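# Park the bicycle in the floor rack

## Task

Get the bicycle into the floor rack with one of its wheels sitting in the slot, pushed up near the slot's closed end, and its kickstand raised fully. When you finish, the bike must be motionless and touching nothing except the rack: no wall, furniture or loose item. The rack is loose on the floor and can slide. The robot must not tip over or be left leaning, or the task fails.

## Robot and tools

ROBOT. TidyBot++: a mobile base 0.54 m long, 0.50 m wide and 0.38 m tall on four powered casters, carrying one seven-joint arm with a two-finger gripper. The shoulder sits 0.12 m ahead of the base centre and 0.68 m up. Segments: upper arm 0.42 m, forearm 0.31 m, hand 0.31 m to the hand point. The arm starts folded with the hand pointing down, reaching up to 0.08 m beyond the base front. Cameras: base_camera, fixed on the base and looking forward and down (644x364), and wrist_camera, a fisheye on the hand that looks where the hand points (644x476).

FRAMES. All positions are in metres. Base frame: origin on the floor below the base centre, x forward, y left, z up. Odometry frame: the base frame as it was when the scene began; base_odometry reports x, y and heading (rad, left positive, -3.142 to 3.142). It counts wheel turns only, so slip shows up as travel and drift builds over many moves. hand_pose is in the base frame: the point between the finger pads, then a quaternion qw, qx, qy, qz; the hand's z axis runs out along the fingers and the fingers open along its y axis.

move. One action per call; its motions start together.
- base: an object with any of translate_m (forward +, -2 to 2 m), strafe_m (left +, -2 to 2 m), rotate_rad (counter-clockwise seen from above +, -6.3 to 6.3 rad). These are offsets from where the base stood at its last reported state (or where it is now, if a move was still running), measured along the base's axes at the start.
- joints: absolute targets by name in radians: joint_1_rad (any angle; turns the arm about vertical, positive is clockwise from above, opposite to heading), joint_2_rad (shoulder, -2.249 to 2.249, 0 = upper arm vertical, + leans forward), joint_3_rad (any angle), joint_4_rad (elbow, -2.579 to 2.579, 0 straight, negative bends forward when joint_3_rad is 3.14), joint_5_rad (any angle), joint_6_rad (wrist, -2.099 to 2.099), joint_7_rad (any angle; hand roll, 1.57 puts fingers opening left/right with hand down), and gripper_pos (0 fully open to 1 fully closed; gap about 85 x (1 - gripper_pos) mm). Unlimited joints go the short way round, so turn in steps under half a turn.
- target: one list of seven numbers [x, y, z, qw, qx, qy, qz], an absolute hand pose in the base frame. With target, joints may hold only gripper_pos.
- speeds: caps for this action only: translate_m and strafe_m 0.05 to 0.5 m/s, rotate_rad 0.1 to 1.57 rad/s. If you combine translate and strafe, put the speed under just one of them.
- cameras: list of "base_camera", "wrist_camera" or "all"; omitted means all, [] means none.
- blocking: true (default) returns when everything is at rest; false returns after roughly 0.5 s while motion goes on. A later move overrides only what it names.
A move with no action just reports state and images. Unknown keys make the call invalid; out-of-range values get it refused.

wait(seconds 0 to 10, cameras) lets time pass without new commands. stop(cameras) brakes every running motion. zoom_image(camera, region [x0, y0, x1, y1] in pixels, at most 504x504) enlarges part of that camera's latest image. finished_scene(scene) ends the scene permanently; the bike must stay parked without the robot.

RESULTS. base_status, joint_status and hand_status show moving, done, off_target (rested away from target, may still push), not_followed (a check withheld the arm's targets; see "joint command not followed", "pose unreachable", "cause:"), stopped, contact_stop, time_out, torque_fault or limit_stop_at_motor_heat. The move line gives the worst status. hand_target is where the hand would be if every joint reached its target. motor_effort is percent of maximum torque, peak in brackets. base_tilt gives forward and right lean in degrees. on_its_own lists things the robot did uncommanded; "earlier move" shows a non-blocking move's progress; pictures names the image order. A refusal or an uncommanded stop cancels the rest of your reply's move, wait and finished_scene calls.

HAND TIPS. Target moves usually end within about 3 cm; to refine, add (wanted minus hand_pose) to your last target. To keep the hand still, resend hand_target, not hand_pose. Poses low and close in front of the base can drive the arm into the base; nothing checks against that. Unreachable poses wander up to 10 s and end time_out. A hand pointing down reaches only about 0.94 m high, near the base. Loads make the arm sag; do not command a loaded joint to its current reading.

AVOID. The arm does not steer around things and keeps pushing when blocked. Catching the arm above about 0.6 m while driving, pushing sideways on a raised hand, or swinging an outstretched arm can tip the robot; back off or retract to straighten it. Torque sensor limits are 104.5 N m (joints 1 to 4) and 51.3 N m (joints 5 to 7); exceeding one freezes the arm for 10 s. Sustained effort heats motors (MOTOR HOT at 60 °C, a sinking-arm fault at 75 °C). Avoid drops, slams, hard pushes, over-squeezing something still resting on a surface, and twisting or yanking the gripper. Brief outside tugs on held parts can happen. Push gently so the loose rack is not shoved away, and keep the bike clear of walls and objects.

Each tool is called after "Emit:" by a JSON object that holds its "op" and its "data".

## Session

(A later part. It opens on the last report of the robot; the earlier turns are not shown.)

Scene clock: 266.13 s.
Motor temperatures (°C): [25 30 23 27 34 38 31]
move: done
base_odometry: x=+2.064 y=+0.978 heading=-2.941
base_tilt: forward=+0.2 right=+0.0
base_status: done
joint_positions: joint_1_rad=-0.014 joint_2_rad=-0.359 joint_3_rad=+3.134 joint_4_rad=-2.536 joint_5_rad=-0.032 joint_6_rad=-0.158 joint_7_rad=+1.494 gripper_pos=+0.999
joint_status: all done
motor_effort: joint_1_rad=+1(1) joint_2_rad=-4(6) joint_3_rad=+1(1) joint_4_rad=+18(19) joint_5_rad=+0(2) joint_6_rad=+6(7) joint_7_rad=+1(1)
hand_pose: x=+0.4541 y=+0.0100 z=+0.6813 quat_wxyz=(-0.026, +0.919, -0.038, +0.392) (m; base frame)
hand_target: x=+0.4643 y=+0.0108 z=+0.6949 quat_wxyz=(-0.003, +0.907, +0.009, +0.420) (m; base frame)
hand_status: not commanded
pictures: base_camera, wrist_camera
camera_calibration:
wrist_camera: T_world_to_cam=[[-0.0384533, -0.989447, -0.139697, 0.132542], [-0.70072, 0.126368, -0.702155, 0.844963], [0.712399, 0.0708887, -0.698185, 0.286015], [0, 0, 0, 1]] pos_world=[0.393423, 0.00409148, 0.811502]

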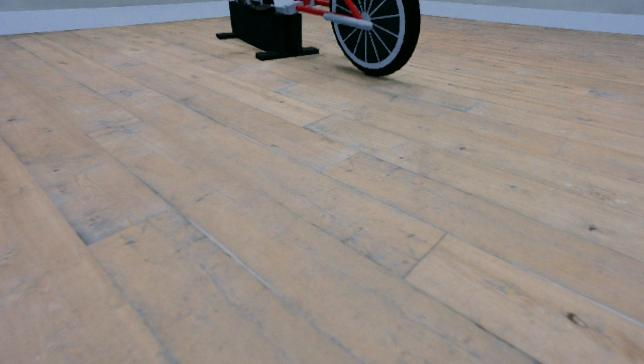

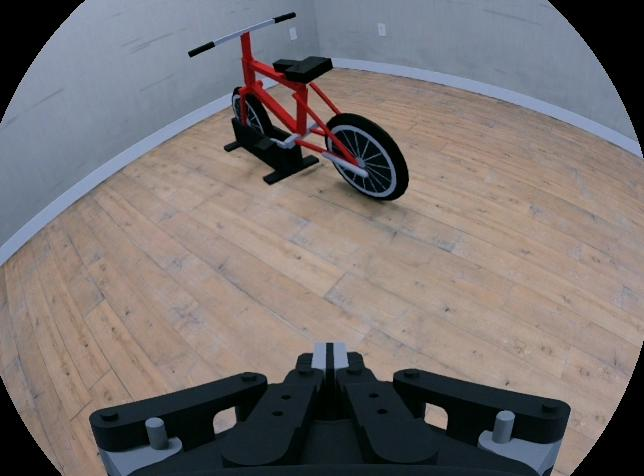

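Emit:
{"op": "zoom_image", "data": {"camera": "wrist_camera", "region": [180, 0, 420, 220]}}

Emit:
{"op": "move", "data": {"base": {"strafe_m": 0.75, "rotate_rad": -0.5}}}

Emit:
{"op": "zoom_image", "data": {"camera": "wrist_camera", "region": [180, 0, 480, 280]}}

Emit:
{"op": "zoom_image", "data": {"camera": "base_camera", "region": [150, 0, 450, 150]}}

Scaled by 2.100.

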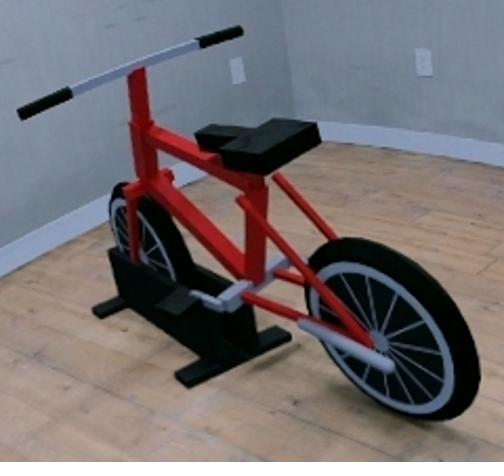

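Scene clock: 269.23 s.
Motor temperatures (°C): [25 30 23 27 34 38 31]
move: done
base_odometry: x=+2.213 y=+0.243 heading=+2.842
base_tilt: forward=+0.2 right=+0.0
base_status: done
joint_positions: joint_1_rad=-0.011 joint_2_rad=-0.359 joint_3_rad=+3.133 joint_4_rad=-2.536 joint_5_rad=-0.031 joint_6_rad=-0.158 joint_7_rad=+1.494 gripper_pos=+0.999
joint_status: not commanded
motor_effort: joint_1_rad=+1(1) joint_2_rad=-4(5) joint_3_rad=+1(1) joint_4_rad=+18(19) joint_5_rad=+1(2) joint_6_rad=+6(7) joint_7_rad=+1(1)
hand_pose: x=+0.4541 y=+0.0092 z=+0.6813 quat_wxyz=(-0.026, +0.919, -0.039, +0.392) (m; base frame)
hand_target: x=+0.4643 y=+0.0108 z=+0.6949 quat_wxyz=(-0.003, +0.907, +0.009, +0.420) (m; base frame)
hand_status: not commanded
pictures: base_camera, wrist_camera
camera_calibration:
wrist_camera: T_world_to_cam=[[-0.0404477, -0.989431, -0.13925, 0.132416], [-0.70046, 0.127463, -0.702218, 0.844975], [0.712545, 0.0691361, -0.698212, 0.286022], [0, 0, 0, 1]] pos_world=[0.393423, 0.0035388, 0.8115]

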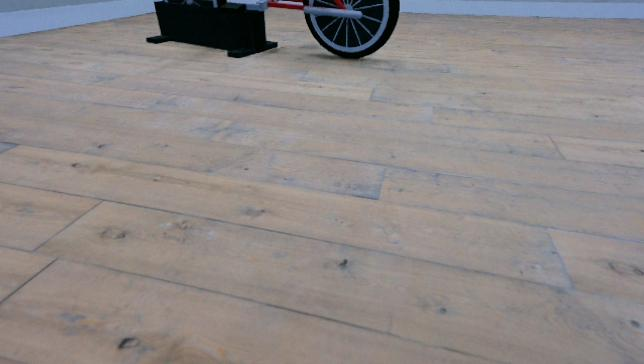

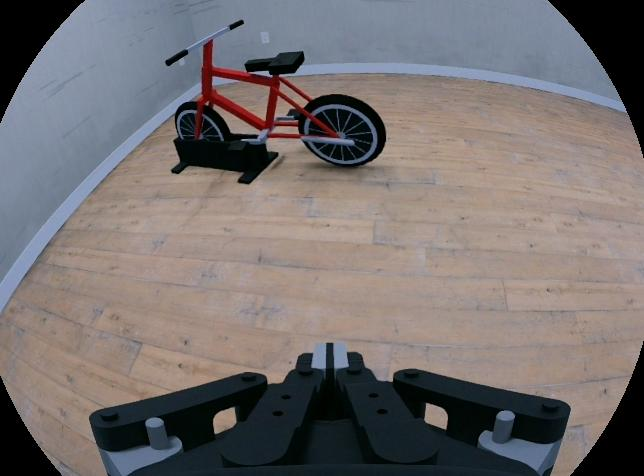

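Scaled by 1.680.

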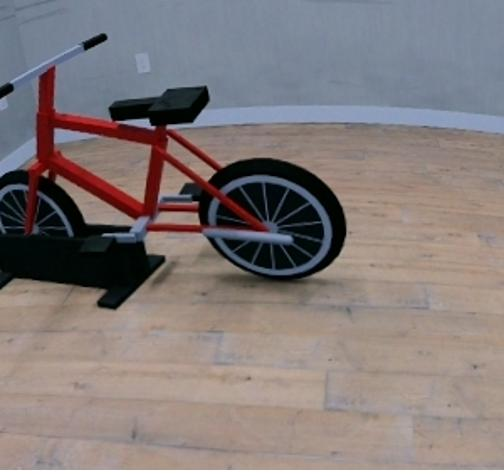

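Scaled by 1.680.

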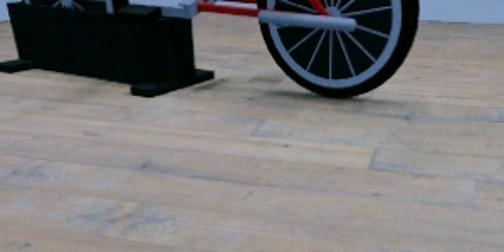

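Emit:
{"op": "zoom_image", "data": {"camera": "wrist_camera", "region": [130, 0, 300, 190]}}

Scaled by 2.653.

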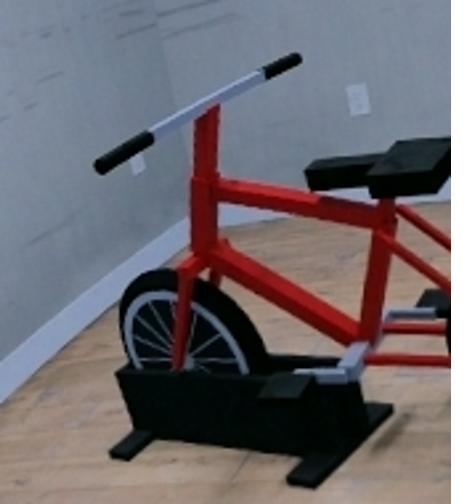

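Emit:
{"op": "finished_scene", "data": {"scene": 1}}

The scene is finished: the task was done.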